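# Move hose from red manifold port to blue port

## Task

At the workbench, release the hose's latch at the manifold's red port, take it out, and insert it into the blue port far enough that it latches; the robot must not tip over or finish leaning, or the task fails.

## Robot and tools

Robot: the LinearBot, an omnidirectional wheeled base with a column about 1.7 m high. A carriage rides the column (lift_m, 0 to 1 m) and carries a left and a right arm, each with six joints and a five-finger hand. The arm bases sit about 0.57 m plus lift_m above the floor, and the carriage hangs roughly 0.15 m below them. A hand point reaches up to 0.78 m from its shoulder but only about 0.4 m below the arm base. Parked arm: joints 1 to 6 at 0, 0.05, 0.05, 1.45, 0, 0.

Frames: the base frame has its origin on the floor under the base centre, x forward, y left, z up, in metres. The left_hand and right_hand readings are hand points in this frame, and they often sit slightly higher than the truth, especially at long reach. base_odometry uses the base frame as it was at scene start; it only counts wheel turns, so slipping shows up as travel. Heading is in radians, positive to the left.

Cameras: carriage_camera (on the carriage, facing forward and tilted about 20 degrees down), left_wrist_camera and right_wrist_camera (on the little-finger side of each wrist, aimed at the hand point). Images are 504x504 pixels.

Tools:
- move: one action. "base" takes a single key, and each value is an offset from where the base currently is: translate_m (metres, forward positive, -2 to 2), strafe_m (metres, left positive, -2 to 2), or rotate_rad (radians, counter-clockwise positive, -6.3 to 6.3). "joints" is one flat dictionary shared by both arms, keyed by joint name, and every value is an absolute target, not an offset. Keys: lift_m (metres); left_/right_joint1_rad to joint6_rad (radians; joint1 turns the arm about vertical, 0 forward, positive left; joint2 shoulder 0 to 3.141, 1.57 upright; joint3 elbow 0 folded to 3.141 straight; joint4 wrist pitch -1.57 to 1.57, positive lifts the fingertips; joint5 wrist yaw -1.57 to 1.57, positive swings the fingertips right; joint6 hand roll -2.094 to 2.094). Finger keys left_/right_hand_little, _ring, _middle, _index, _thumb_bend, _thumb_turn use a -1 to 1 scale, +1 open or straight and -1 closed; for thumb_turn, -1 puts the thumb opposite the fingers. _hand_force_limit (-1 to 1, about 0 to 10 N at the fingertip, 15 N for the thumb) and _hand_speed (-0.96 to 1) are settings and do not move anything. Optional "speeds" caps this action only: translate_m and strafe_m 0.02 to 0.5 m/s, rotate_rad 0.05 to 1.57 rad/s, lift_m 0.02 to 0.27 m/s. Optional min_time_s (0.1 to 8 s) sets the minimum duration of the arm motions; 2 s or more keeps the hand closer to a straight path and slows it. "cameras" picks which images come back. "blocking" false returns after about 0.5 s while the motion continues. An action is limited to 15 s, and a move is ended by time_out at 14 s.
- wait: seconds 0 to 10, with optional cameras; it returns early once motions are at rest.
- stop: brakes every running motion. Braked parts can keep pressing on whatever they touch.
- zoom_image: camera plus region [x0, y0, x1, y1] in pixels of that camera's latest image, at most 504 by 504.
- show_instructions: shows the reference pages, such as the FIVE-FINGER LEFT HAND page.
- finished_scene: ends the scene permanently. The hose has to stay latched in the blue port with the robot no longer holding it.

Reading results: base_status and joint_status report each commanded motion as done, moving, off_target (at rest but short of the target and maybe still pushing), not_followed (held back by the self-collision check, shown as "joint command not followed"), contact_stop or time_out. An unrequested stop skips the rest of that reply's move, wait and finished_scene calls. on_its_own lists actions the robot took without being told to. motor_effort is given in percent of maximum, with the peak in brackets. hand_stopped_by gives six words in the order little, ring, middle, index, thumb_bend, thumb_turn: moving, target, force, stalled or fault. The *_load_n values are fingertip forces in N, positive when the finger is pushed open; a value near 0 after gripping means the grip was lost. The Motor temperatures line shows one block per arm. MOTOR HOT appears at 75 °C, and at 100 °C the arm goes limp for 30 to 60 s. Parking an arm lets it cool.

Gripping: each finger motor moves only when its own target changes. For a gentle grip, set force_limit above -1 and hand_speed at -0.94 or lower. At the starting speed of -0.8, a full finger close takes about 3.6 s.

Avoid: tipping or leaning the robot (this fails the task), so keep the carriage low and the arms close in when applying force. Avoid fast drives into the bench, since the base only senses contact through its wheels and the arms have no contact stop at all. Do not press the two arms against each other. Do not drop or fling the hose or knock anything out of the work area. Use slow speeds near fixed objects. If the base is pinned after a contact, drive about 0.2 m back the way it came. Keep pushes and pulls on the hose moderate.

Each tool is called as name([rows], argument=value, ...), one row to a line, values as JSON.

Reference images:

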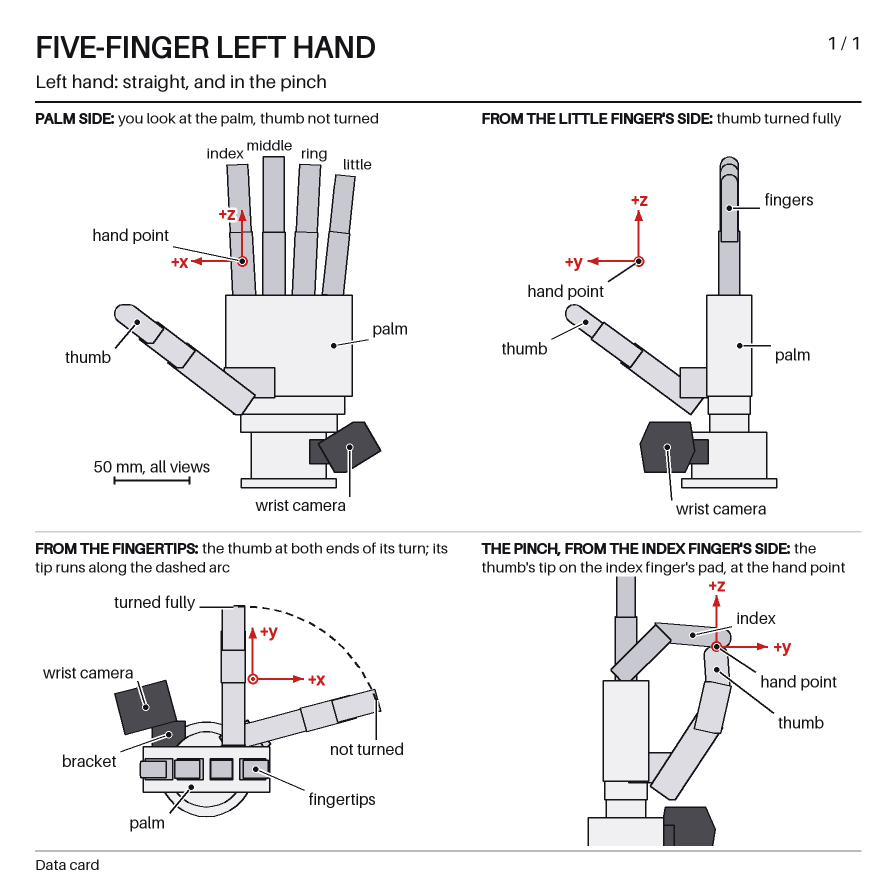

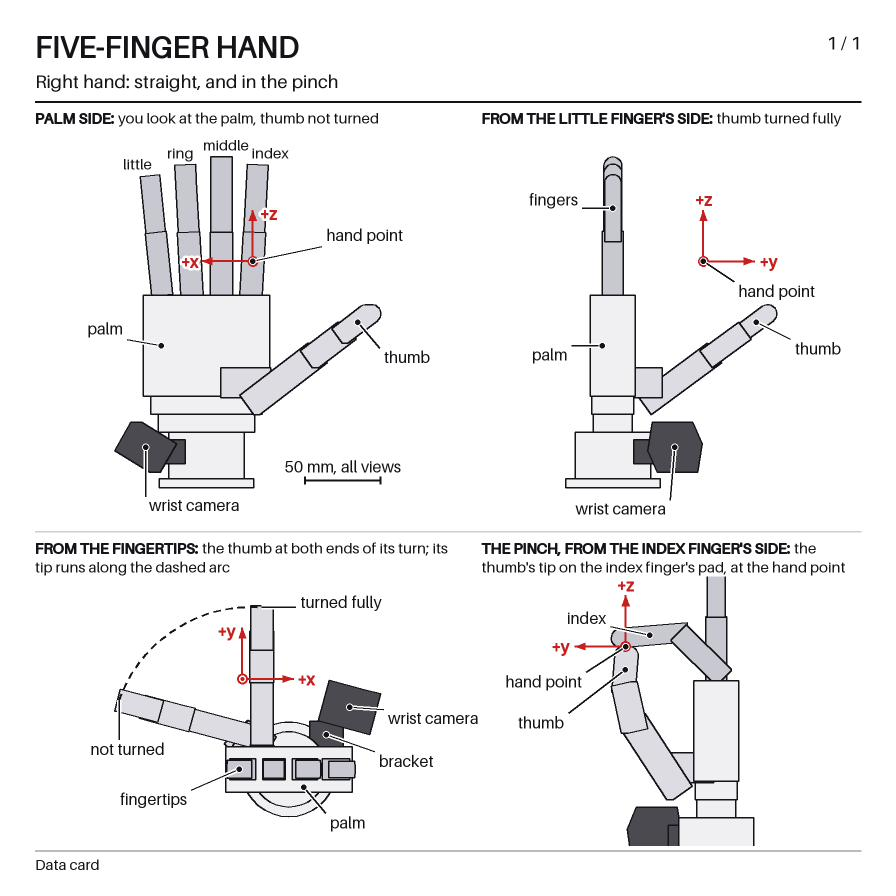

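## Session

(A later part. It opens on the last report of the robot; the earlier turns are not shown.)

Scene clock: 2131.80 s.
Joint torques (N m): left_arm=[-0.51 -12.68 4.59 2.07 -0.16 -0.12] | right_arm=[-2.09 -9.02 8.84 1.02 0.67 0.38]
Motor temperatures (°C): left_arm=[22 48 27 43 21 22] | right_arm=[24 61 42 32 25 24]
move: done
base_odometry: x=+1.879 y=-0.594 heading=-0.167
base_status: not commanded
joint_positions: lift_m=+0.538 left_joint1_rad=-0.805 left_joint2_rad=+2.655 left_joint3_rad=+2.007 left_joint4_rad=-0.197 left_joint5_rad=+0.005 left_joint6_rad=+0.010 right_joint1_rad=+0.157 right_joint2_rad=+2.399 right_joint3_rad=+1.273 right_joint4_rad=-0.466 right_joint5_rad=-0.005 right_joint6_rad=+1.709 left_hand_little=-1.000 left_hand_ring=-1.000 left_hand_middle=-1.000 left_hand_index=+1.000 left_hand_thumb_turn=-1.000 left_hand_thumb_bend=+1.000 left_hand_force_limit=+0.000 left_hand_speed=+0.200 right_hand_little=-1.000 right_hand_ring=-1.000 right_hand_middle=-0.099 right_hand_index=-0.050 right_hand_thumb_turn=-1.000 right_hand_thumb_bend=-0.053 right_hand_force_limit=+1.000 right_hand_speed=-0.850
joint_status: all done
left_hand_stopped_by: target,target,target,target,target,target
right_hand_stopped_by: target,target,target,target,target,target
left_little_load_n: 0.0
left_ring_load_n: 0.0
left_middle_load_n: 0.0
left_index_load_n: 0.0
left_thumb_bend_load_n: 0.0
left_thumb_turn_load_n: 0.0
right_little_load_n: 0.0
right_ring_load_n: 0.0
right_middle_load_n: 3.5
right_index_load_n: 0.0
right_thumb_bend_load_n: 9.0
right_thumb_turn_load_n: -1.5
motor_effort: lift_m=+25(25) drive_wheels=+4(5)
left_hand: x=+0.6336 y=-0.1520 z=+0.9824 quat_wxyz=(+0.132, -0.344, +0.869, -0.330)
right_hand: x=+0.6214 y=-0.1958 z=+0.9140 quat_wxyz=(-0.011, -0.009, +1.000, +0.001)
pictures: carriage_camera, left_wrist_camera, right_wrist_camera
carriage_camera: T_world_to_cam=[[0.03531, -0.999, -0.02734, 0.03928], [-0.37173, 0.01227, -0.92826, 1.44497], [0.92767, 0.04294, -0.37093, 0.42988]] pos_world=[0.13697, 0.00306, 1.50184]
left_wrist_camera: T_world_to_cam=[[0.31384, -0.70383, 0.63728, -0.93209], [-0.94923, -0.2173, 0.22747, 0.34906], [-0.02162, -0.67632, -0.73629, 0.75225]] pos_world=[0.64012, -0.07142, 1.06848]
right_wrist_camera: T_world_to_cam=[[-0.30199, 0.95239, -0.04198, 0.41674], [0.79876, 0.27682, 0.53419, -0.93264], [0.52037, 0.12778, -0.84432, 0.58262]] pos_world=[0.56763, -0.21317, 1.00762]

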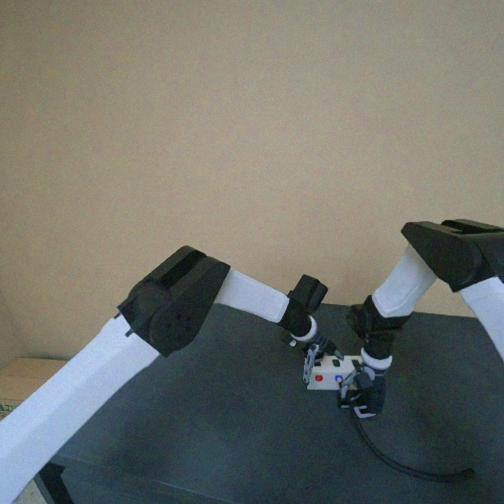

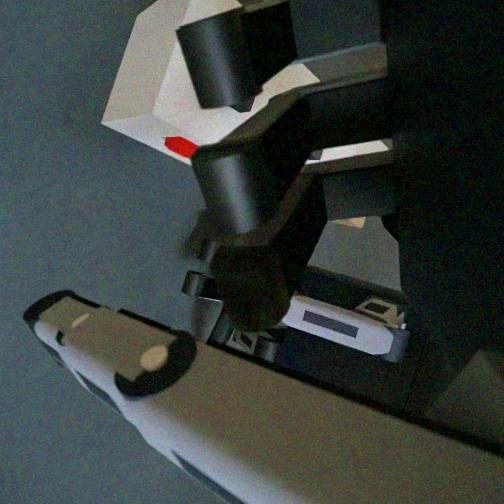

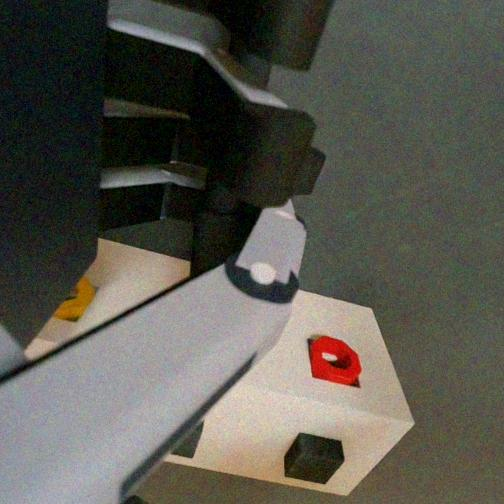

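move(joints={"left_joint1_rad": -0.773, "left_joint2_rad": 2.78, "left_joint3_rad": 2.183, "left_joint4_rad": -0.2525}, min_time_s=1.5, cameras=["right_wrist_camera", "carriage_camera"])

zoom_image(camera="carriage_camera", region=[315, 335, 365, 385])

zoom_image(camera="right_wrist_camera", region=[90, 354, 240, 504])

Scene clock: 2177.03 s.
Joint torques (N m): left_arm=[0.18 -13.03 8.99 1.86 -0.17 -0.1] | right_arm=[-2.13 -9.02 8.83 1.02 0.67 0.37]
Motor temperatures (°C): left_arm=[22 53 27 41 21 22] | right_arm=[24 61 42 32 25 24]
move: done
base_odometry: x=+1.879 y=-0.594 heading=-0.167
base_status: not commanded
joint_positions: lift_m=+0.538 left_joint1_rad=-0.778 left_joint2_rad=+2.760 left_joint3_rad=+2.154 left_joint4_rad=-0.240 left_joint5_rad=+0.005 left_joint6_rad=+0.010 right_joint1_rad=+0.157 right_joint2_rad=+2.399 right_joint3_rad=+1.273 right_joint4_rad=-0.466 right_joint5_rad=-0.005 right_joint6_rad=+1.709 left_hand_little=-1.000 left_hand_ring=-1.000 left_hand_middle=-1.000 left_hand_index=+1.000 left_hand_thumb_turn=-1.000 left_hand_thumb_bend=+1.000 left_hand_force_limit=+0.000 left_hand_speed=+0.200 right_hand_little=-1.000 right_hand_ring=-1.000 right_hand_middle=-0.099 right_hand_index=-0.050 right_hand_thumb_turn=-1.000 right_hand_thumb_bend=-0.053 right_hand_force_limit=+1.000 right_hand_speed=-0.850
joint_status: all done
left_hand_stopped_by: target,target,target,target,target,target
right_hand_stopped_by: target,target,target,target,target,target
left_little_load_n: 0.0
left_ring_load_n: 0.0
left_middle_load_n: 0.0
left_index_load_n: 0.0
left_thumb_bend_load_n: 0.0
left_thumb_turn_load_n: 0.0
right_little_load_n: 0.0
right_ring_load_n: 0.0
right_middle_load_n: 3.5
right_index_load_n: 0.0
right_thumb_bend_load_n: 9.0
right_thumb_turn_load_n: -1.5
motor_effort: lift_m=+25(25) drive_wheels=+5(5)
left_hand: x=+0.6573 y=-0.1515 z=+0.9670 quat_wxyz=(+0.137, -0.356, +0.864, -0.327)
right_hand: x=+0.6214 y=-0.1958 z=+0.9140 quat_wxyz=(-0.011, -0.009, +1.000, +0.001)
pictures: carriage_camera, right_wrist_camera
carriage_camera: T_world_to_cam=[[0.03531, -0.999, -0.02734, 0.03928], [-0.37173, 0.01227, -0.92826, 1.44497], [0.92767, 0.04294, -0.37093, 0.42988]] pos_world=[0.13697, 0.00306, 1.50184]
right_wrist_camera: T_world_to_cam=[[-0.30199, 0.95239, -0.04198, 0.41674], [0.79876, 0.27682, 0.53419, -0.93264], [0.52037, 0.12778, -0.84432, 0.58262]] pos_world=[0.56763, -0.21317, 1.00762]

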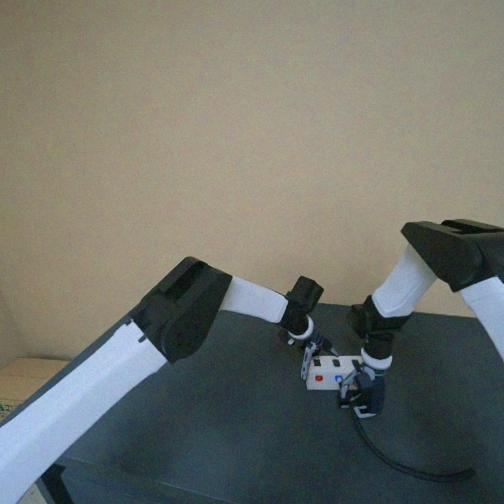

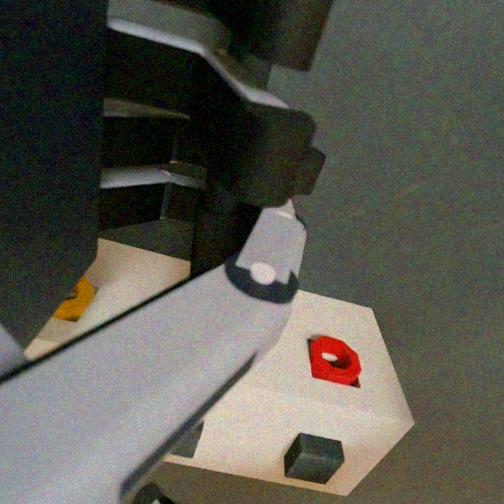

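Scaled by 10.080.

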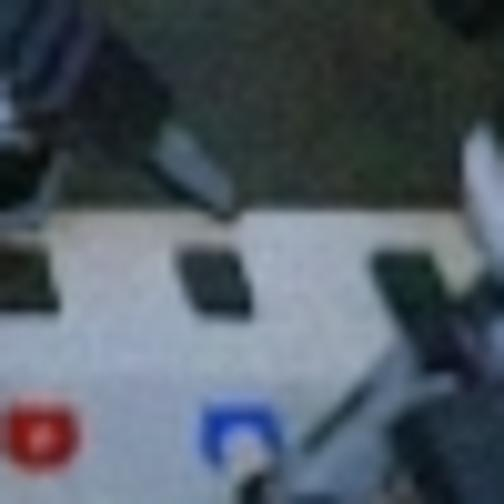

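Scaled by 3.360.

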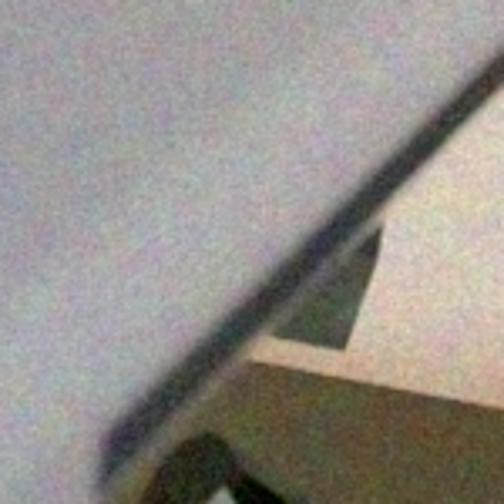

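move(joints={"left_joint1_rad": -0.808, "left_joint2_rad": 2.64, "left_joint3_rad": 1.987, "left_joint4_rad": -0.168}, min_time_s=2, cameras=["right_wrist_camera", "carriage_camera"])

zoom_image(camera="carriage_camera", region=[315, 335, 365, 385])

zoom_image(camera="right_wrist_camera", region=[90, 354, 240, 504])

Scene clock: 2231.43 s.
Joint torques (N m): left_arm=[-0.51 -17.35 4.42 2 -0.12 -0.07] | right_arm=[-2.11 -9.02 8.85 1.01 0.67 0.38]
Motor temperatures (°C): left_arm=[22 66 34 39 21 22] | right_arm=[25 60 42 31 25 24]
move: done
base_odometry: x=+1.879 y=-0.594 heading=-0.167
base_status: not commanded
joint_positions: lift_m=+0.538 left_joint1_rad=-0.802 left_joint2_rad=+2.683 left_joint3_rad=+2.005 left_joint4_rad=-0.174 left_joint5_rad=+0.004 left_joint6_rad=+0.008 right_joint1_rad=+0.157 right_joint2_rad=+2.399 right_joint3_rad=+1.273 right_joint4_rad=-0.466 right_joint5_rad=-0.005 right_joint6_rad=+1.709 left_hand_little=-1.000 left_hand_ring=-1.000 left_hand_middle=-1.000 left_hand_index=+1.000 left_hand_thumb_turn=-1.000 left_hand_thumb_bend=+1.000 left_hand_force_limit=+0.000 left_hand_speed=+0.200 right_hand_little=-1.000 right_hand_ring=-1.000 right_hand_middle=-0.099 right_hand_index=-0.050 right_hand_thumb_turn=-1.000 right_hand_thumb_bend=-0.053 right_hand_force_limit=+1.000 right_hand_speed=-0.850
joint_status: all done
left_hand_stopped_by: target,target,target,target,target,target
right_hand_stopped_by: target,target,target,target,target,target
left_little_load_n: 0.0
left_ring_load_n: 0.0
left_middle_load_n: 0.0
left_index_load_n: 0.0
left_thumb_bend_load_n: 0.0
left_thumb_turn_load_n: 0.0
right_little_load_n: 0.0
right_ring_load_n: 0.0
right_middle_load_n: 3.5
right_index_load_n: 0.0
right_thumb_bend_load_n: 9.0
right_thumb_turn_load_n: -1.5
motor_effort: lift_m=+25(25) drive_wheels=+4(5)
left_hand: x=+0.6340 y=-0.1498 z=+0.9680 quat_wxyz=(+0.132, -0.347, +0.870, -0.326)
right_hand: x=+0.6214 y=-0.1958 z=+0.9140 quat_wxyz=(-0.011, -0.009, +1.000, +0.001)
pictures: carriage_camera, right_wrist_camera
carriage_camera: T_world_to_cam=[[0.03531, -0.999, -0.02734, 0.03928], [-0.37173, 0.01227, -0.92826, 1.44497], [0.92767, 0.04294, -0.37093, 0.42988]] pos_world=[0.13697, 0.00306, 1.50184]
right_wrist_camera: T_world_to_cam=[[-0.30199, 0.95239, -0.04198, 0.41674], [0.79876, 0.27682, 0.53419, -0.93264], [0.52037, 0.12778, -0.84432, 0.58262]] pos_world=[0.56763, -0.21317, 1.00762]

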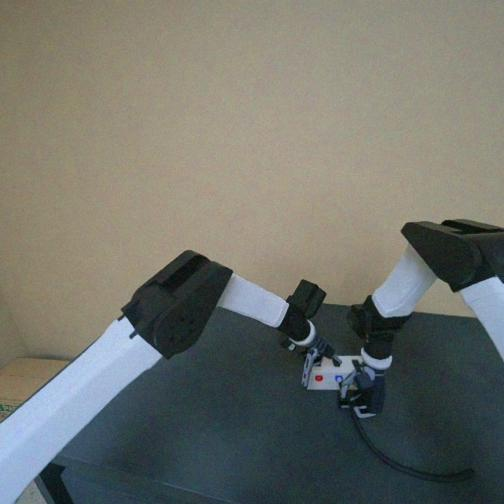

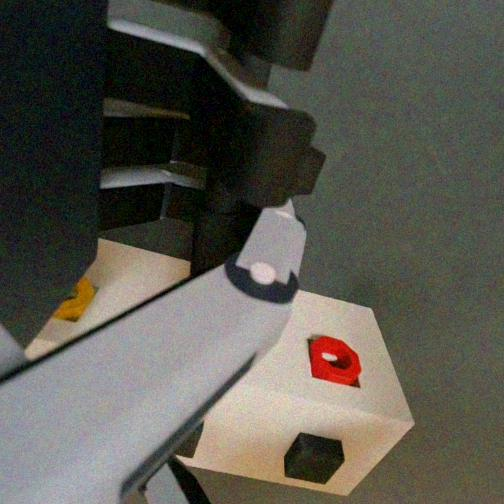

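Scaled by 10.080.

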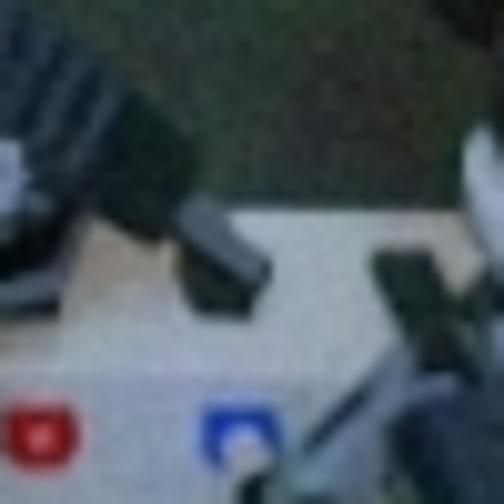

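Scaled by 3.360.

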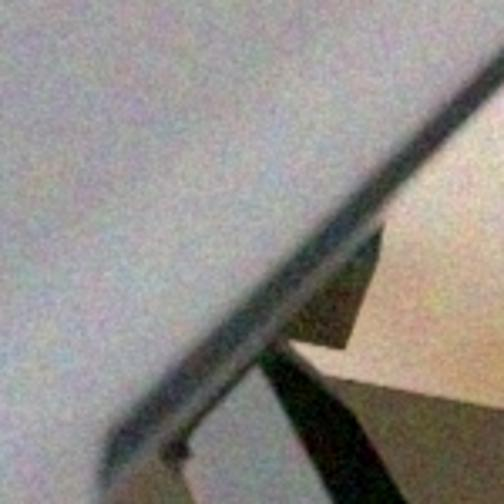

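move(joints={"left_joint1_rad": -0.788, "left_joint2_rad": 2.593, "left_joint3_rad": 1.918, "left_joint4_rad": -0.138}, min_time_s=1.5)

move(joints={"left_joint2_rad": 2.63}, cameras=["right_wrist_camera", "carriage_camera"])

zoom_image(camera="carriage_camera", region=[315, 335, 365, 385])

zoom_image(camera="right_wrist_camera", region=[90, 354, 240, 504])

Scene clock: 2245.73 s.
Joint torques (N m): left_arm=[0.09 -17.11 4.55 2.06 -0.12 -0.05] | right_arm=[-2.11 -9.01 8.83 1.01 0.67 0.38]
Motor temperatures (°C): left_arm=[22 69 32 39 21 22] | right_arm=[25 60 42 31 25 24]
move: done
base_odometry: x=+1.879 y=-0.594 heading=-0.167
base_status: not commanded
joint_positions: lift_m=+0.538 left_joint1_rad=-0.793 left_joint2_rad=+2.635 left_joint3_rad=+1.936 left_joint4_rad=-0.144 left_joint5_rad=+0.004 left_joint6_rad=+0.008 right_joint1_rad=+0.157 right_joint2_rad=+2.399 right_joint3_rad=+1.273 right_joint4_rad=-0.466 right_joint5_rad=-0.005 right_joint6_rad=+1.709 left_hand_little=-1.000 left_hand_ring=-1.000 left_hand_middle=-1.000 left_hand_index=+1.000 left_hand_thumb_turn=-1.000 left_hand_thumb_bend=+1.000 left_hand_force_limit=+0.000 left_hand_speed=+0.200 right_hand_little=-1.000 right_hand_ring=-1.000 right_hand_middle=-0.099 right_hand_index=-0.050 right_hand_thumb_turn=-1.000 right_hand_thumb_bend=-0.053 right_hand_force_limit=+1.000 right_hand_speed=-0.850
joint_status: all done
left_hand_stopped_by: target,target,target,target,target,target
right_hand_stopped_by: target,target,target,target,target,target
left_little_load_n: 0.0
left_ring_load_n: 0.0
left_middle_load_n: 0.0
left_index_load_n: 0.0
left_thumb_bend_load_n: 0.0
left_thumb_turn_load_n: 0.0
right_little_load_n: 0.0
right_ring_load_n: 0.0
right_middle_load_n: 4.0
right_index_load_n: 0.0
right_thumb_bend_load_n: 9.0
right_thumb_turn_load_n: -1.5
motor_effort: lift_m=+25(25) drive_wheels=+4(5)
left_hand: x=+0.6340 y=-0.1418 z=+0.9755 quat_wxyz=(+0.135, -0.350, +0.867, -0.329)
right_hand: x=+0.6214 y=-0.1958 z=+0.9140 quat_wxyz=(-0.011, -0.009, +1.000, +0.001)
pictures: none

Scene clock: 2246.23 s.
Joint torques (N m): left_arm=[0.17 -14.34 4.51 2.07 -0.11 -0.08] | right_arm=[-2.14 -9.02 8.85 1.01 0.67 0.37]
Motor temperatures (°C): left_arm=[22 69 32 39 21 22] | right_arm=[25 60 42 31 25 24]
move: done
base_odometry: x=+1.879 y=-0.594 heading=-0.167
base_status: not commanded
joint_positions: lift_m=+0.538 left_joint1_rad=-0.793 left_joint2_rad=+2.635 left_joint3_rad=+1.936 left_joint4_rad=-0.144 left_joint5_rad=+0.004 left_joint6_rad=+0.008 right_joint1_rad=+0.157 right_joint2_rad=+2.399 right_joint3_rad=+1.273 right_joint4_rad=-0.466 right_joint5_rad=-0.005 right_joint6_rad=+1.709 left_hand_little=-1.000 left_hand_ring=-1.000 left_hand_middle=-1.000 left_hand_index=+1.000 left_hand_thumb_turn=-1.000 left_hand_thumb_bend=+1.000 left_hand_force_limit=+0.000 left_hand_speed=+0.200 right_hand_little=-1.000 right_hand_ring=-1.000 right_hand_middle=-0.099 right_hand_index=-0.050 right_hand_thumb_turn=-1.000 right_hand_thumb_bend=-0.053 right_hand_force_limit=+1.000 right_hand_speed=-0.850
joint_status: all done
left_hand_stopped_by: target,target,target,target,target,target
right_hand_stopped_by: target,target,target,target,target,target
left_little_load_n: 0.0
left_ring_load_n: 0.0
left_middle_load_n: 0.0
left_index_load_n: 0.0
left_thumb_bend_load_n: 0.0
left_thumb_turn_load_n: 0.0
right_little_load_n: 0.0
right_ring_load_n: 0.0
right_middle_load_n: 3.5
right_index_load_n: 0.5
right_thumb_bend_load_n: 9.0
right_thumb_turn_load_n: -1.0
motor_effort: lift_m=+25(25) drive_wheels=+4(5)
left_hand: x=+0.6342 y=-0.1416 z=+0.9755 quat_wxyz=(+0.135, -0.350, +0.866, -0.329)
right_hand: x=+0.6214 y=-0.1958 z=+0.9140 quat_wxyz=(-0.011, -0.009, +1.000, +0.001)
pictures: carriage_camera, right_wrist_camera
carriage_camera: T_world_to_cam=[[0.03531, -0.999, -0.02734, 0.03928], [-0.37173, 0.01227, -0.92826, 1.44497], [0.92767, 0.04294, -0.37093, 0.42988]] pos_world=[0.13697, 0.00306, 1.50184]
right_wrist_camera: T_world_to_cam=[[-0.30199, 0.95239, -0.04198, 0.41674], [0.79876, 0.27682, 0.53419, -0.93264], [0.52037, 0.12778, -0.84432, 0.58262]] pos_world=[0.56763, -0.21317, 1.00762]

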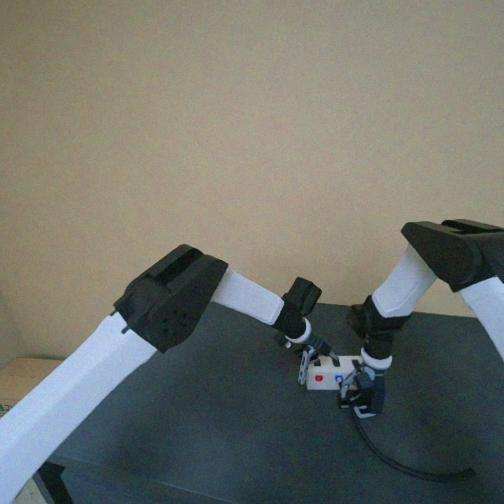

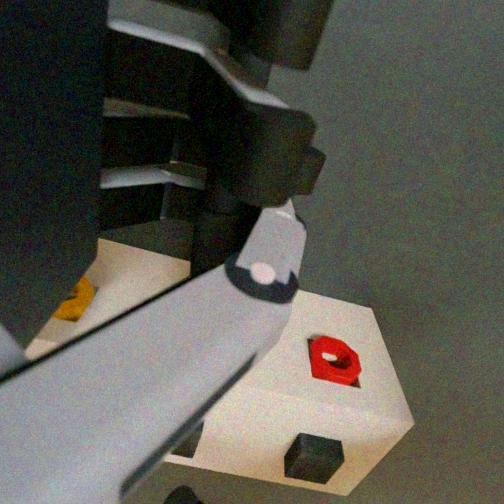

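Scaled by 10.080.

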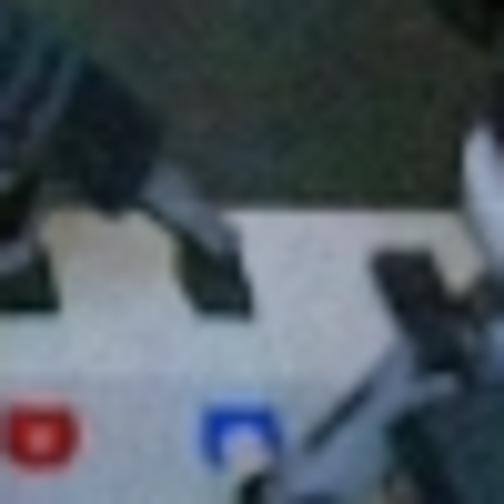

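Scaled by 3.360.

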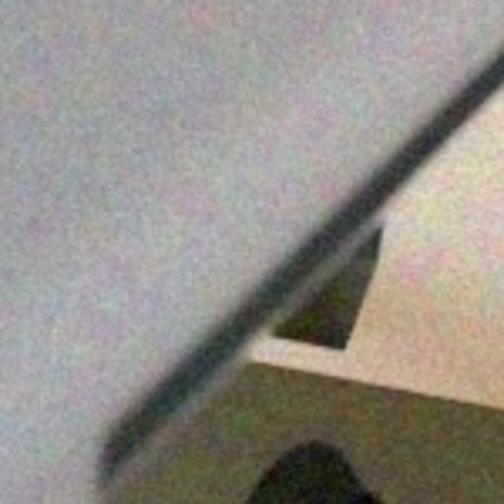

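move(joints={"left_joint2_rad": 2.705, "left_joint3_rad": 2.002, "left_joint4_rad": -0.127}, min_time_s=1.5, cameras=["right_wrist_camera", "carriage_camera"])

zoom_image(camera="carriage_camera", region=[315, 335, 365, 385])

zoom_image(camera="right_wrist_camera", region=[90, 354, 240, 504])

Scene clock: 2257.27 s.
Joint torques (N m): left_arm=[0.09 -12.68 8.72 2.02 -0.13 -0.06] | right_arm=[-2.13 -9.03 8.83 1.01 0.67 0.37]
Motor temperatures (°C): left_arm=[22 73 31 40 21 22] | right_arm=[25 60 42 31 25 24]
move: done
base_odometry: x=+1.879 y=-0.594 heading=-0.167
base_status: not commanded
joint_positions: lift_m=+0.538 left_joint1_rad=-0.793 left_joint2_rad=+2.685 left_joint3_rad=+1.974 left_joint4_rad=-0.132 left_joint5_rad=+0.004 left_joint6_rad=+0.008 right_joint1_rad=+0.157 right_joint2_rad=+2.399 right_joint3_rad=+1.273 right_joint4_rad=-0.466 right_joint5_rad=-0.005 right_joint6_rad=+1.709 left_hand_little=-1.000 left_hand_ring=-1.000 left_hand_middle=-1.000 left_hand_index=+1.000 left_hand_thumb_turn=-1.000 left_hand_thumb_bend=+1.000 left_hand_force_limit=+0.000 left_hand_speed=+0.200 right_hand_little=-1.000 right_hand_ring=-1.000 right_hand_middle=-0.099 right_hand_index=-0.050 right_hand_thumb_turn=-1.000 right_hand_thumb_bend=-0.053 right_hand_force_limit=+1.000 right_hand_speed=-0.850
joint_status: all done
left_hand_stopped_by: target,target,target,target,target,target
right_hand_stopped_by: target,target,target,target,target,target
left_little_load_n: 0.0
left_ring_load_n: 0.0
left_middle_load_n: 0.0
left_index_load_n: 0.0
left_thumb_bend_load_n: 0.0
left_thumb_turn_load_n: 0.0
right_little_load_n: 0.0
right_ring_load_n: 0.0
right_middle_load_n: 3.5
right_index_load_n: 0.0
right_thumb_bend_load_n: 9.0
right_thumb_turn_load_n: -1.0
motor_effort: lift_m=+25(25) drive_wheels=+5(5)
left_hand: x=+0.6374 y=-0.1449 z=+0.9609 quat_wxyz=(+0.135, -0.350, +0.867, -0.329)
right_hand: x=+0.6214 y=-0.1958 z=+0.9140 quat_wxyz=(-0.011, -0.009, +1.000, +0.001)
pictures: carriage_camera, right_wrist_camera
carriage_camera: T_world_to_cam=[[0.03531, -0.999, -0.02734, 0.03928], [-0.37173, 0.01227, -0.92826, 1.44497], [0.92767, 0.04294, -0.37093, 0.42988]] pos_world=[0.13697, 0.00306, 1.50184]
right_wrist_camera: T_world_to_cam=[[-0.30199, 0.95239, -0.04198, 0.41674], [0.79876, 0.27682, 0.53419, -0.93264], [0.52037, 0.12778, -0.84432, 0.58262]] pos_world=[0.56763, -0.21317, 1.00762]

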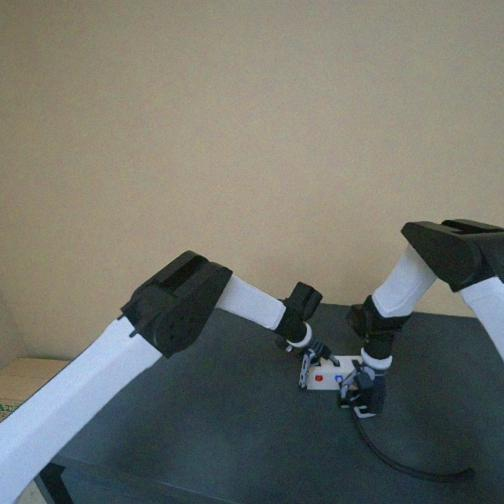

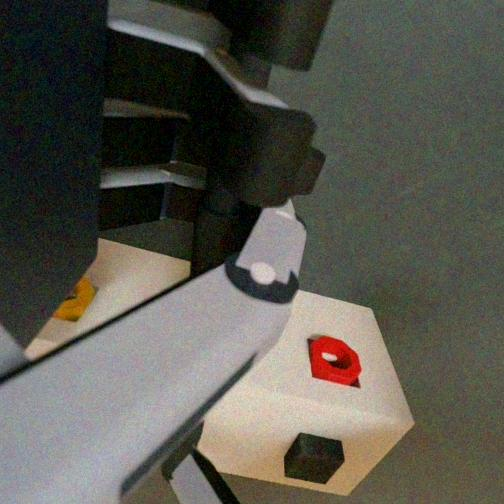

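Scaled by 10.080.

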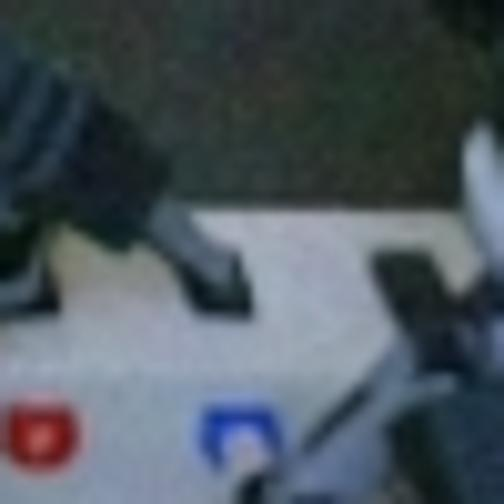

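Scaled by 3.360.

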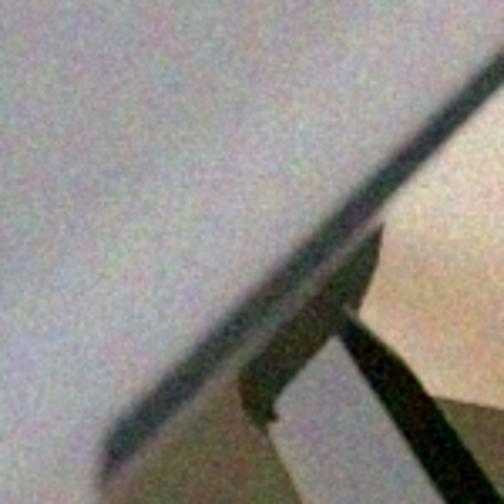

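move(joints={"left_joint2_rad": 2.722, "left_joint3_rad": 2.003, "left_joint4_rad": -0.118}, min_time_s=1)

move(joints={"right_joint1_rad": 0.12, "right_joint5_rad": 0.05, "right_joint3_rad": 1.37, "right_joint4_rad": -0.24, "right_joint6_rad": 1.77}, min_time_s=1.5, cameras=["right_wrist_camera", "carriage_camera"])

zoom_image(camera="carriage_camera", region=[315, 335, 365, 385])

zoom_image(camera="right_wrist_camera", region=[90, 354, 240, 504])

Scene clock: 2266.40 s.
Joint torques (N m): left_arm=[0.31 -12.3 8.8 2.02 -0.12 -0.1] | right_arm=[-2.11 -8.99 8.85 1.01 0.66 0.38]
Motor temperatures (°C): left_arm=[22 74 32 40 21 22] | right_arm=[25 60 42 31 25 24]
move: done
base_odometry: x=+1.879 y=-0.594 heading=-0.167
base_status: not commanded
joint_positions: lift_m=+0.538 left_joint1_rad=-0.793 left_joint2_rad=+2.698 left_joint3_rad=+1.974 left_joint4_rad=-0.124 left_joint5_rad=+0.004 left_joint6_rad=+0.008 right_joint1_rad=+0.157 right_joint2_rad=+2.399 right_joint3_rad=+1.273 right_joint4_rad=-0.466 right_joint5_rad=-0.005 right_joint6_rad=+1.709 left_hand_little=-1.000 left_hand_ring=-1.000 left_hand_middle=-1.000 left_hand_index=+1.000 left_hand_thumb_turn=-1.000 left_hand_thumb_bend=+1.000 left_hand_force_limit=+0.000 left_hand_speed=+0.200 right_hand_little=-1.000 right_hand_ring=-1.000 right_hand_middle=-0.099 right_hand_index=-0.050 right_hand_thumb_turn=-1.000 right_hand_thumb_bend=-0.053 right_hand_force_limit=+1.000 right_hand_speed=-0.850
joint_status: all done
left_hand_stopped_by: target,target,target,target,target,target
right_hand_stopped_by: target,target,target,target,target,target
left_little_load_n: 0.0
left_ring_load_n: 0.0
left_middle_load_n: 0.0
left_index_load_n: 0.0
left_thumb_bend_load_n: 0.0
left_thumb_turn_load_n: 0.0
right_little_load_n: 0.0
right_ring_load_n: 0.0
right_middle_load_n: 3.5
right_index_load_n: 0.0
right_thumb_bend_load_n: 8.5
right_thumb_turn_load_n: -1.5
motor_effort: lift_m=+25(25) drive_wheels=+4(5)
left_hand: x=+0.6366 y=-0.1441 z=+0.9543 quat_wxyz=(+0.134, -0.350, +0.867, -0.327)
right_hand: x=+0.6214 y=-0.1958 z=+0.9140 quat_wxyz=(-0.011, -0.009, +1.000, +0.001)
pictures: none

Scene clock: 2268.20 s.
Joint torques (N m): left_arm=[0.18 -12.36 8.83 2.02 -0.1 -0.09] | right_arm=[-2.8 -10.5 12.4 2.61 0.67 0.8]
Motor temperatures (°C): left_arm=[22 74 32 40 21 22] | right_arm=[25 60 43 31 25 24]
move: off_target
base_odometry: x=+1.879 y=-0.594 heading=-0.167
base_status: not commanded
joint_positions: lift_m=+0.538 left_joint1_rad=-0.793 left_joint2_rad=+2.699 left_joint3_rad=+1.974 left_joint4_rad=-0.122 left_joint5_rad=+0.004 left_joint6_rad=+0.008 right_joint1_rad=+0.155 right_joint2_rad=+2.417 right_joint3_rad=+1.293 right_joint4_rad=-0.463 right_joint5_rad=-0.005 right_joint6_rad=+1.709 left_hand_little=-1.000 left_hand_ring=-1.000 left_hand_middle=-1.000 left_hand_index=+1.000 left_hand_thumb_turn=-1.000 left_hand_thumb_bend=+1.000 left_hand_force_limit=+0.000 left_hand_speed=+0.200 right_hand_little=-1.000 right_hand_ring=-1.000 right_hand_middle=-0.099 right_hand_index=-0.050 right_hand_thumb_turn=-1.000 right_hand_thumb_bend=-0.053 right_hand_force_limit=+1.000 right_hand_speed=-0.850
joint_status: right_joint1_rad off_target (ended at +0.155, target +0.120); right_joint3_rad off_target (ended at +1.292, target +1.370); right_joint4_rad off_target (ended at -0.463, target -0.240); right_joint5_rad off_target (ended at -0.005, target +0.050); right_joint6_rad off_target (ended at +1.709, target +1.770)
left_hand_stopped_by: target,target,target,target,target,target
right_hand_stopped_by: target,target,target,target,target,target
left_little_load_n: 0.0
left_ring_load_n: 0.0
left_middle_load_n: 0.0
left_index_load_n: 0.0
left_thumb_bend_load_n: 0.0
left_thumb_turn_load_n: 0.0
right_little_load_n: 0.0
right_ring_load_n: 0.0
right_middle_load_n: 3.5
right_index_load_n: 0.0
right_thumb_bend_load_n: 9.5
right_thumb_turn_load_n: -2.0
motor_effort: lift_m=+25(25) drive_wheels=+4(5)
left_hand: x=+0.6368 y=-0.1443 z=+0.9539 quat_wxyz=(+0.134, -0.350, +0.867, -0.328)
right_hand: x=+0.6264 y=-0.1956 z=+0.9111 quat_wxyz=(-0.009, -0.008, +1.000, +0.001)
pictures: carriage_camera, right_wrist_camera
carriage_camera: T_world_to_cam=[[0.03531, -0.999, -0.02734, 0.03928], [-0.37173, 0.01227, -0.92826, 1.44497], [0.92767, 0.04294, -0.37093, 0.42988]] pos_world=[0.13697, 0.00306, 1.50184]
right_wrist_camera: T_world_to_cam=[[-0.30001, 0.95298, -0.04272, 0.4176], [0.79661, 0.27491, 0.53836, -0.9379], [0.52479, 0.12748, -0.84163, 0.57217]] pos_world=[0.57215, -0.21307, 1.00432]

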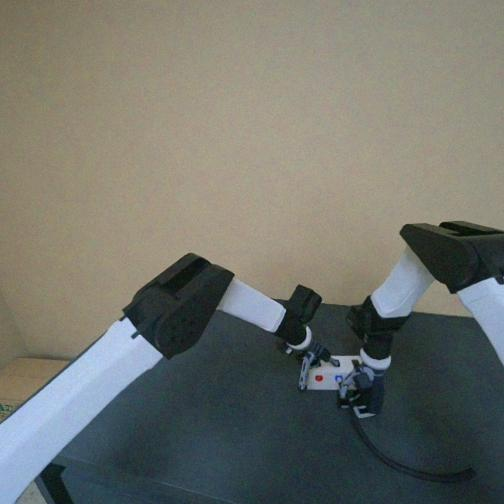

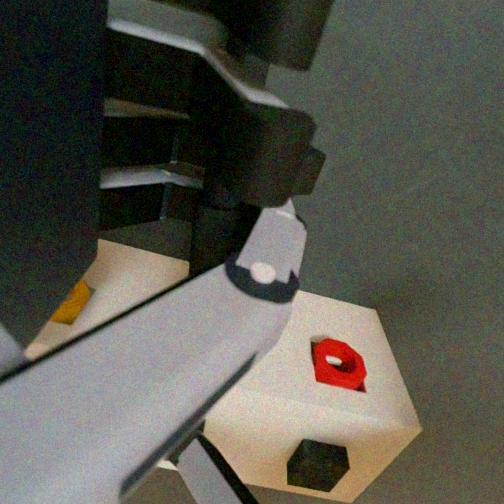

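Scaled by 10.080.

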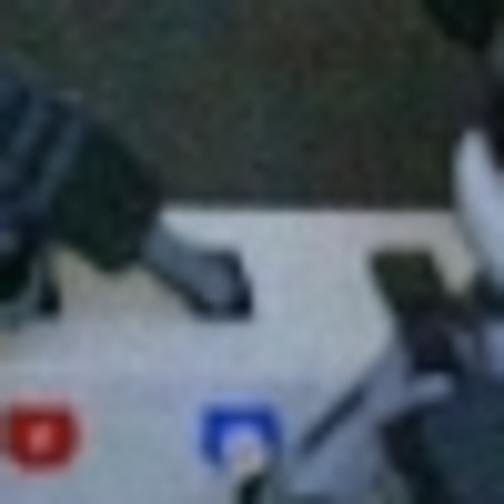

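Scaled by 3.360.

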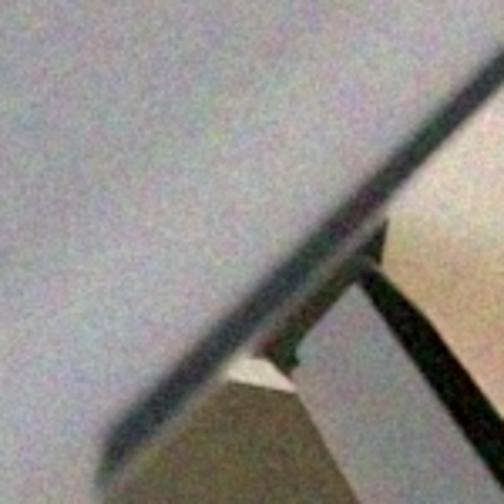

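move(joints={"right_joint2_rad": 2.385, "right_joint3_rad": 1.42, "right_joint4_rad": -0.08, "right_joint6_rad": 1.79}, min_time_s=1.5, cameras=["right_wrist_camera", "carriage_camera"])

zoom_image(camera="carriage_camera", region=[315, 335, 365, 385])

Scene clock: 2279.00 s.
Joint torques (N m): left_arm=[0.09 -12.46 8.7 2.01 -0.1 -0.05] | right_arm=[-2.82 -11.96 16.58 4.13 0.66 1.01]
Motor temperatures (°C): left_arm=[22 70 33 40 21 22] | right_arm=[25 63 44 34 25 25]
move: off_target
base_odometry: x=+1.879 y=-0.594 heading=-0.167
base_status: not commanded
joint_positions: lift_m=+0.538 left_joint1_rad=-0.793 left_joint2_rad=+2.699 left_joint3_rad=+1.974 left_joint4_rad=-0.122 left_joint5_rad=+0.004 left_joint6_rad=+0.008 right_joint1_rad=+0.155 right_joint2_rad=+2.420 right_joint3_rad=+1.301 right_joint4_rad=-0.447 right_joint5_rad=-0.005 right_joint6_rad=+1.712 left_hand_little=-1.000 left_hand_ring=-1.000 left_hand_middle=-1.000 left_hand_index=+1.000 left_hand_thumb_turn=-1.000 left_hand_thumb_bend=+1.000 left_hand_force_limit=+0.000 left_hand_speed=+0.200 right_hand_little=-1.000 right_hand_ring=-1.000 right_hand_middle=-0.099 right_hand_index=-0.050 right_hand_thumb_turn=-1.000 right_hand_thumb_bend=-0.053 right_hand_force_limit=+1.000 right_hand_speed=-0.850
joint_status: right_joint3_rad off_target (ended at +1.301, target +1.420); right_joint4_rad off_target (ended at -0.447, target -0.080); right_joint6_rad off_target (ended at +1.712, target +1.790); the others done
left_hand_stopped_by: target,target,target,target,target,target
right_hand_stopped_by: target,target,target,target,target,target
left_little_load_n: 0.0
left_ring_load_n: 0.0
left_middle_load_n: 0.0
left_index_load_n: 0.0
left_thumb_bend_load_n: 0.0
left_thumb_turn_load_n: 0.0
right_little_load_n: 0.0
right_ring_load_n: -1.0
right_middle_load_n: 4.5
right_index_load_n: 0.0
right_thumb_bend_load_n: 9.0
right_thumb_turn_load_n: -1.5
motor_effort: lift_m=+25(25) drive_wheels=+4(5)
left_hand: x=+0.6368 y=-0.1443 z=+0.9539 quat_wxyz=(+0.134, -0.350, +0.867, -0.328)
right_hand: x=+0.6339 y=-0.1945 z=+0.9122 quat_wxyz=(+0.002, -0.007, +1.000, +0.003)
pictures: carriage_camera, right_wrist_camera
carriage_camera: T_world_to_cam=[[0.03531, -0.999, -0.02734, 0.03928], [-0.37173, 0.01227, -0.92826, 1.44497], [0.92767, 0.04294, -0.37093, 0.42988]] pos_world=[0.13697, 0.00306, 1.50184]
right_wrist_camera: T_world_to_cam=[[-0.2965, 0.95392, -0.04601, 0.41987], [0.78557, 0.27101, 0.55626, -0.95492], [0.5431, 0.12879, -0.82973, 0.54683]] pos_world=[0.57766, -0.21215, 1.00423]

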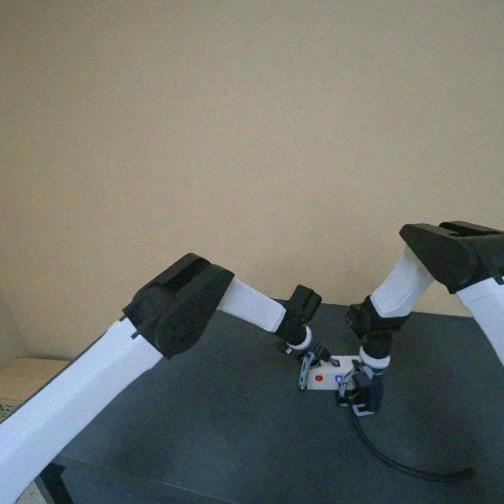

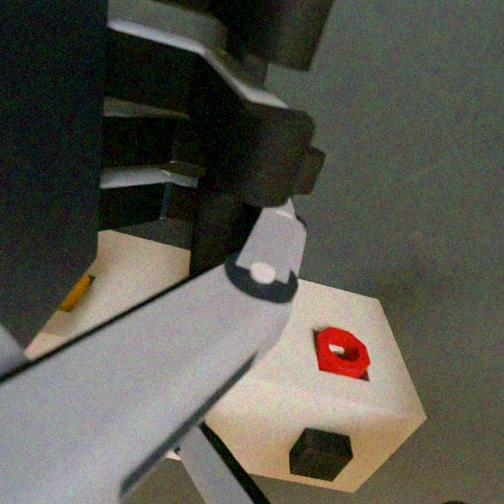

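Scaled by 10.080.

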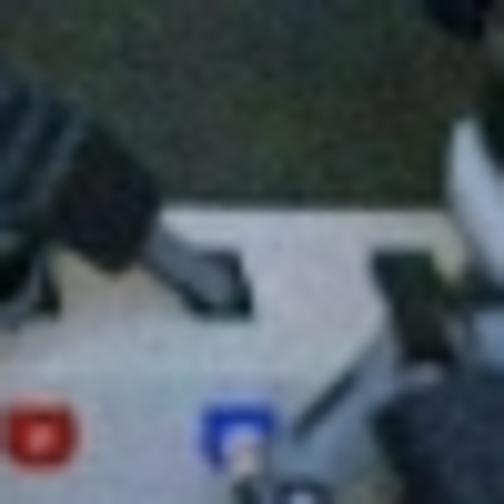

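move(joints={"left_joint2_rad": 2.736, "left_joint3_rad": 2.004, "left_joint4_rad": -0.104}, min_time_s=1, cameras=["right_wrist_camera", "carriage_camera", "left_wrist_camera"])

zoom_image(camera="carriage_camera", region=[315, 335, 365, 385])

zoom_image(camera="right_wrist_camera", region=[130, 354, 280, 504])

Scene clock: 2292.13 s.
Joint torques (N m): left_arm=[0.13 -12.3 8.36 2.02 -0.13 -0.1] | right_arm=[-2.81 -11.93 16.59 4.11 0.67 1.01]
Motor temperatures (°C): left_arm=[22 68 34 40 21 22] | right_arm=[25 67 48 45 25 25]
move: done
base_odometry: x=+1.879 y=-0.594 heading=-0.167
base_status: not commanded
joint_positions: lift_m=+0.538 left_joint1_rad=-0.793 left_joint2_rad=+2.709 left_joint3_rad=+1.979 left_joint4_rad=-0.102 left_joint5_rad=+0.004 left_joint6_rad=+0.008 right_joint1_rad=+0.155 right_joint2_rad=+2.420 right_joint3_rad=+1.301 right_joint4_rad=-0.447 right_joint5_rad=-0.005 right_joint6_rad=+1.712 left_hand_little=-1.000 left_hand_ring=-1.000 left_hand_middle=-1.000 left_hand_index=+1.000 left_hand_thumb_turn=-1.000 left_hand_thumb_bend=+1.000 left_hand_force_limit=+0.000 left_hand_speed=+0.200 right_hand_little=-1.000 right_hand_ring=-1.000 right_hand_middle=-0.099 right_hand_index=-0.050 right_hand_thumb_turn=-1.000 right_hand_thumb_bend=-0.053 right_hand_force_limit=+1.000 right_hand_speed=-0.850
joint_status: all done
left_hand_stopped_by: target,target,target,target,target,target
right_hand_stopped_by: target,target,target,target,target,target
left_little_load_n: 0.0
left_ring_load_n: 0.0
left_middle_load_n: 0.0
left_index_load_n: 0.0
left_thumb_bend_load_n: 0.0
left_thumb_turn_load_n: 0.0
right_little_load_n: 0.0
right_ring_load_n: -1.0
right_middle_load_n: 4.5
right_index_load_n: 0.0
right_thumb_bend_load_n: 9.0
right_thumb_turn_load_n: -2.0
motor_effort: lift_m=+25(25) drive_wheels=+4(5)
left_hand: x=+0.6397 y=-0.1472 z=+0.9525 quat_wxyz=(+0.137, -0.349, +0.865, -0.334)
right_hand: x=+0.6339 y=-0.1945 z=+0.9122 quat_wxyz=(+0.002, -0.007, +1.000, +0.003)
pictures: carriage_camera, left_wrist_camera, right_wrist_camera
carriage_camera: T_world_to_cam=[[0.03531, -0.999, -0.02734, 0.03928], [-0.37173, 0.01227, -0.92826, 1.44497], [0.92767, 0.04294, -0.37093, 0.42988]] pos_world=[0.13697, 0.00306, 1.50184]
left_wrist_camera: T_world_to_cam=[[0.31785, -0.69374, 0.64629, -0.9213], [-0.94812, -0.22842, 0.2211, 0.36643], [-0.00576, -0.68305, -0.73035, 0.71685]] pos_world=[0.64438, -0.0658, 1.03796]
right_wrist_camera: T_world_to_cam=[[-0.2965, 0.95392, -0.04601, 0.41987], [0.78557, 0.27101, 0.55626, -0.95492], [0.5431, 0.12879, -0.82973, 0.54683]] pos_world=[0.57766, -0.21215, 1.00423]

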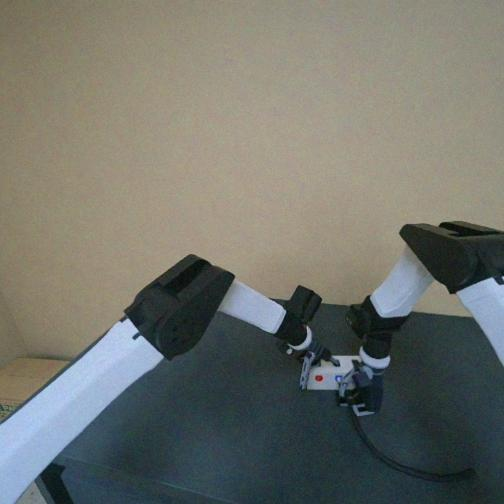

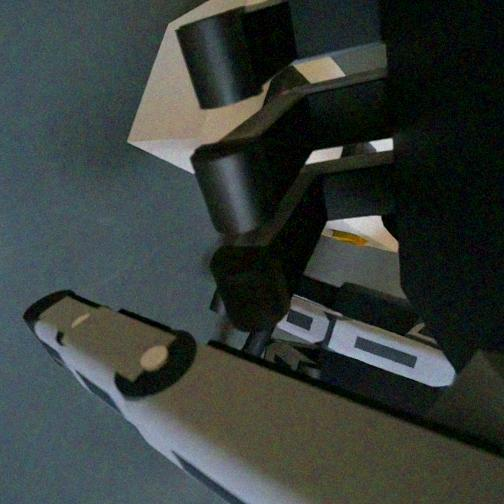

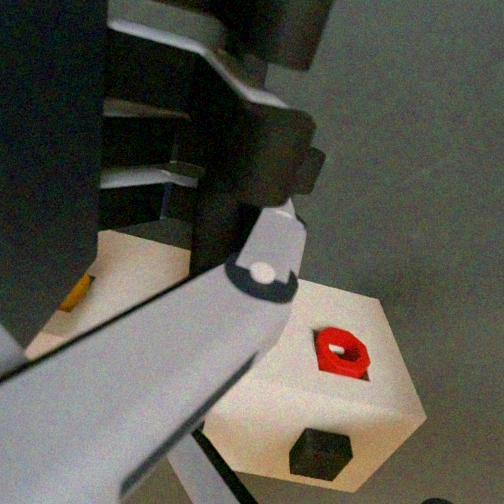

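Scaled by 10.080.

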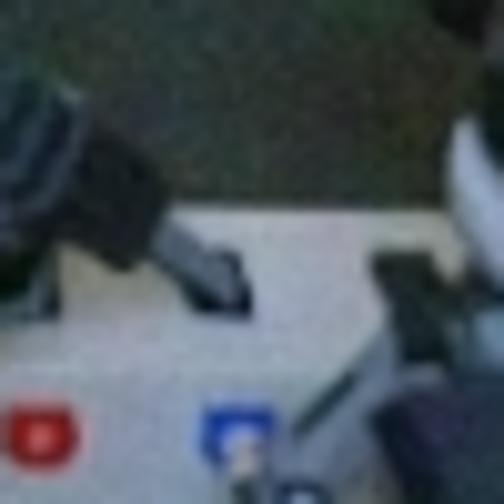

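Scaled by 3.360.

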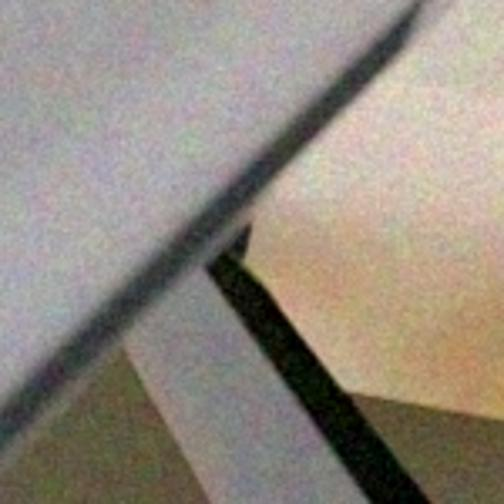

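zoom_image(camera="carriage_camera", region=[322, 350, 347, 375])

zoom_image(camera="carriage_camera", region=[300, 345, 340, 385])

Scaled by 20.160.

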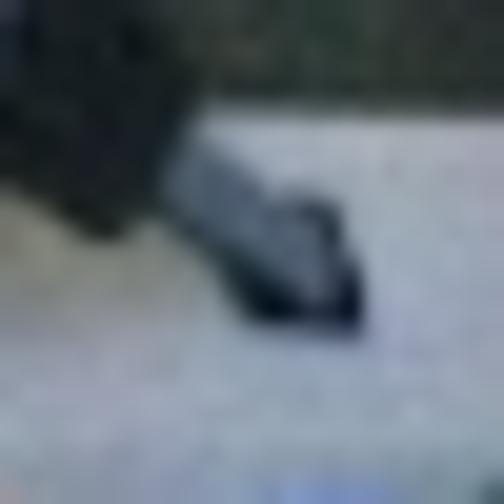

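Scaled by 12.600.

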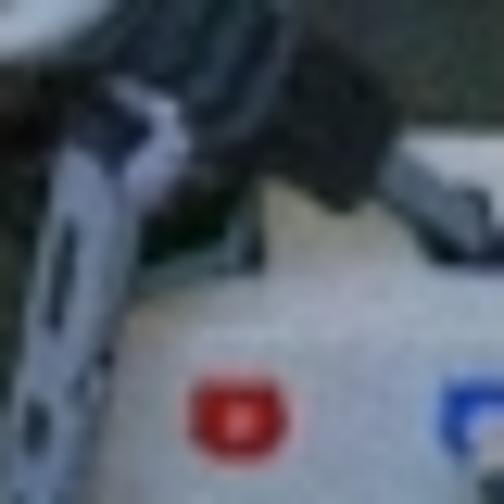

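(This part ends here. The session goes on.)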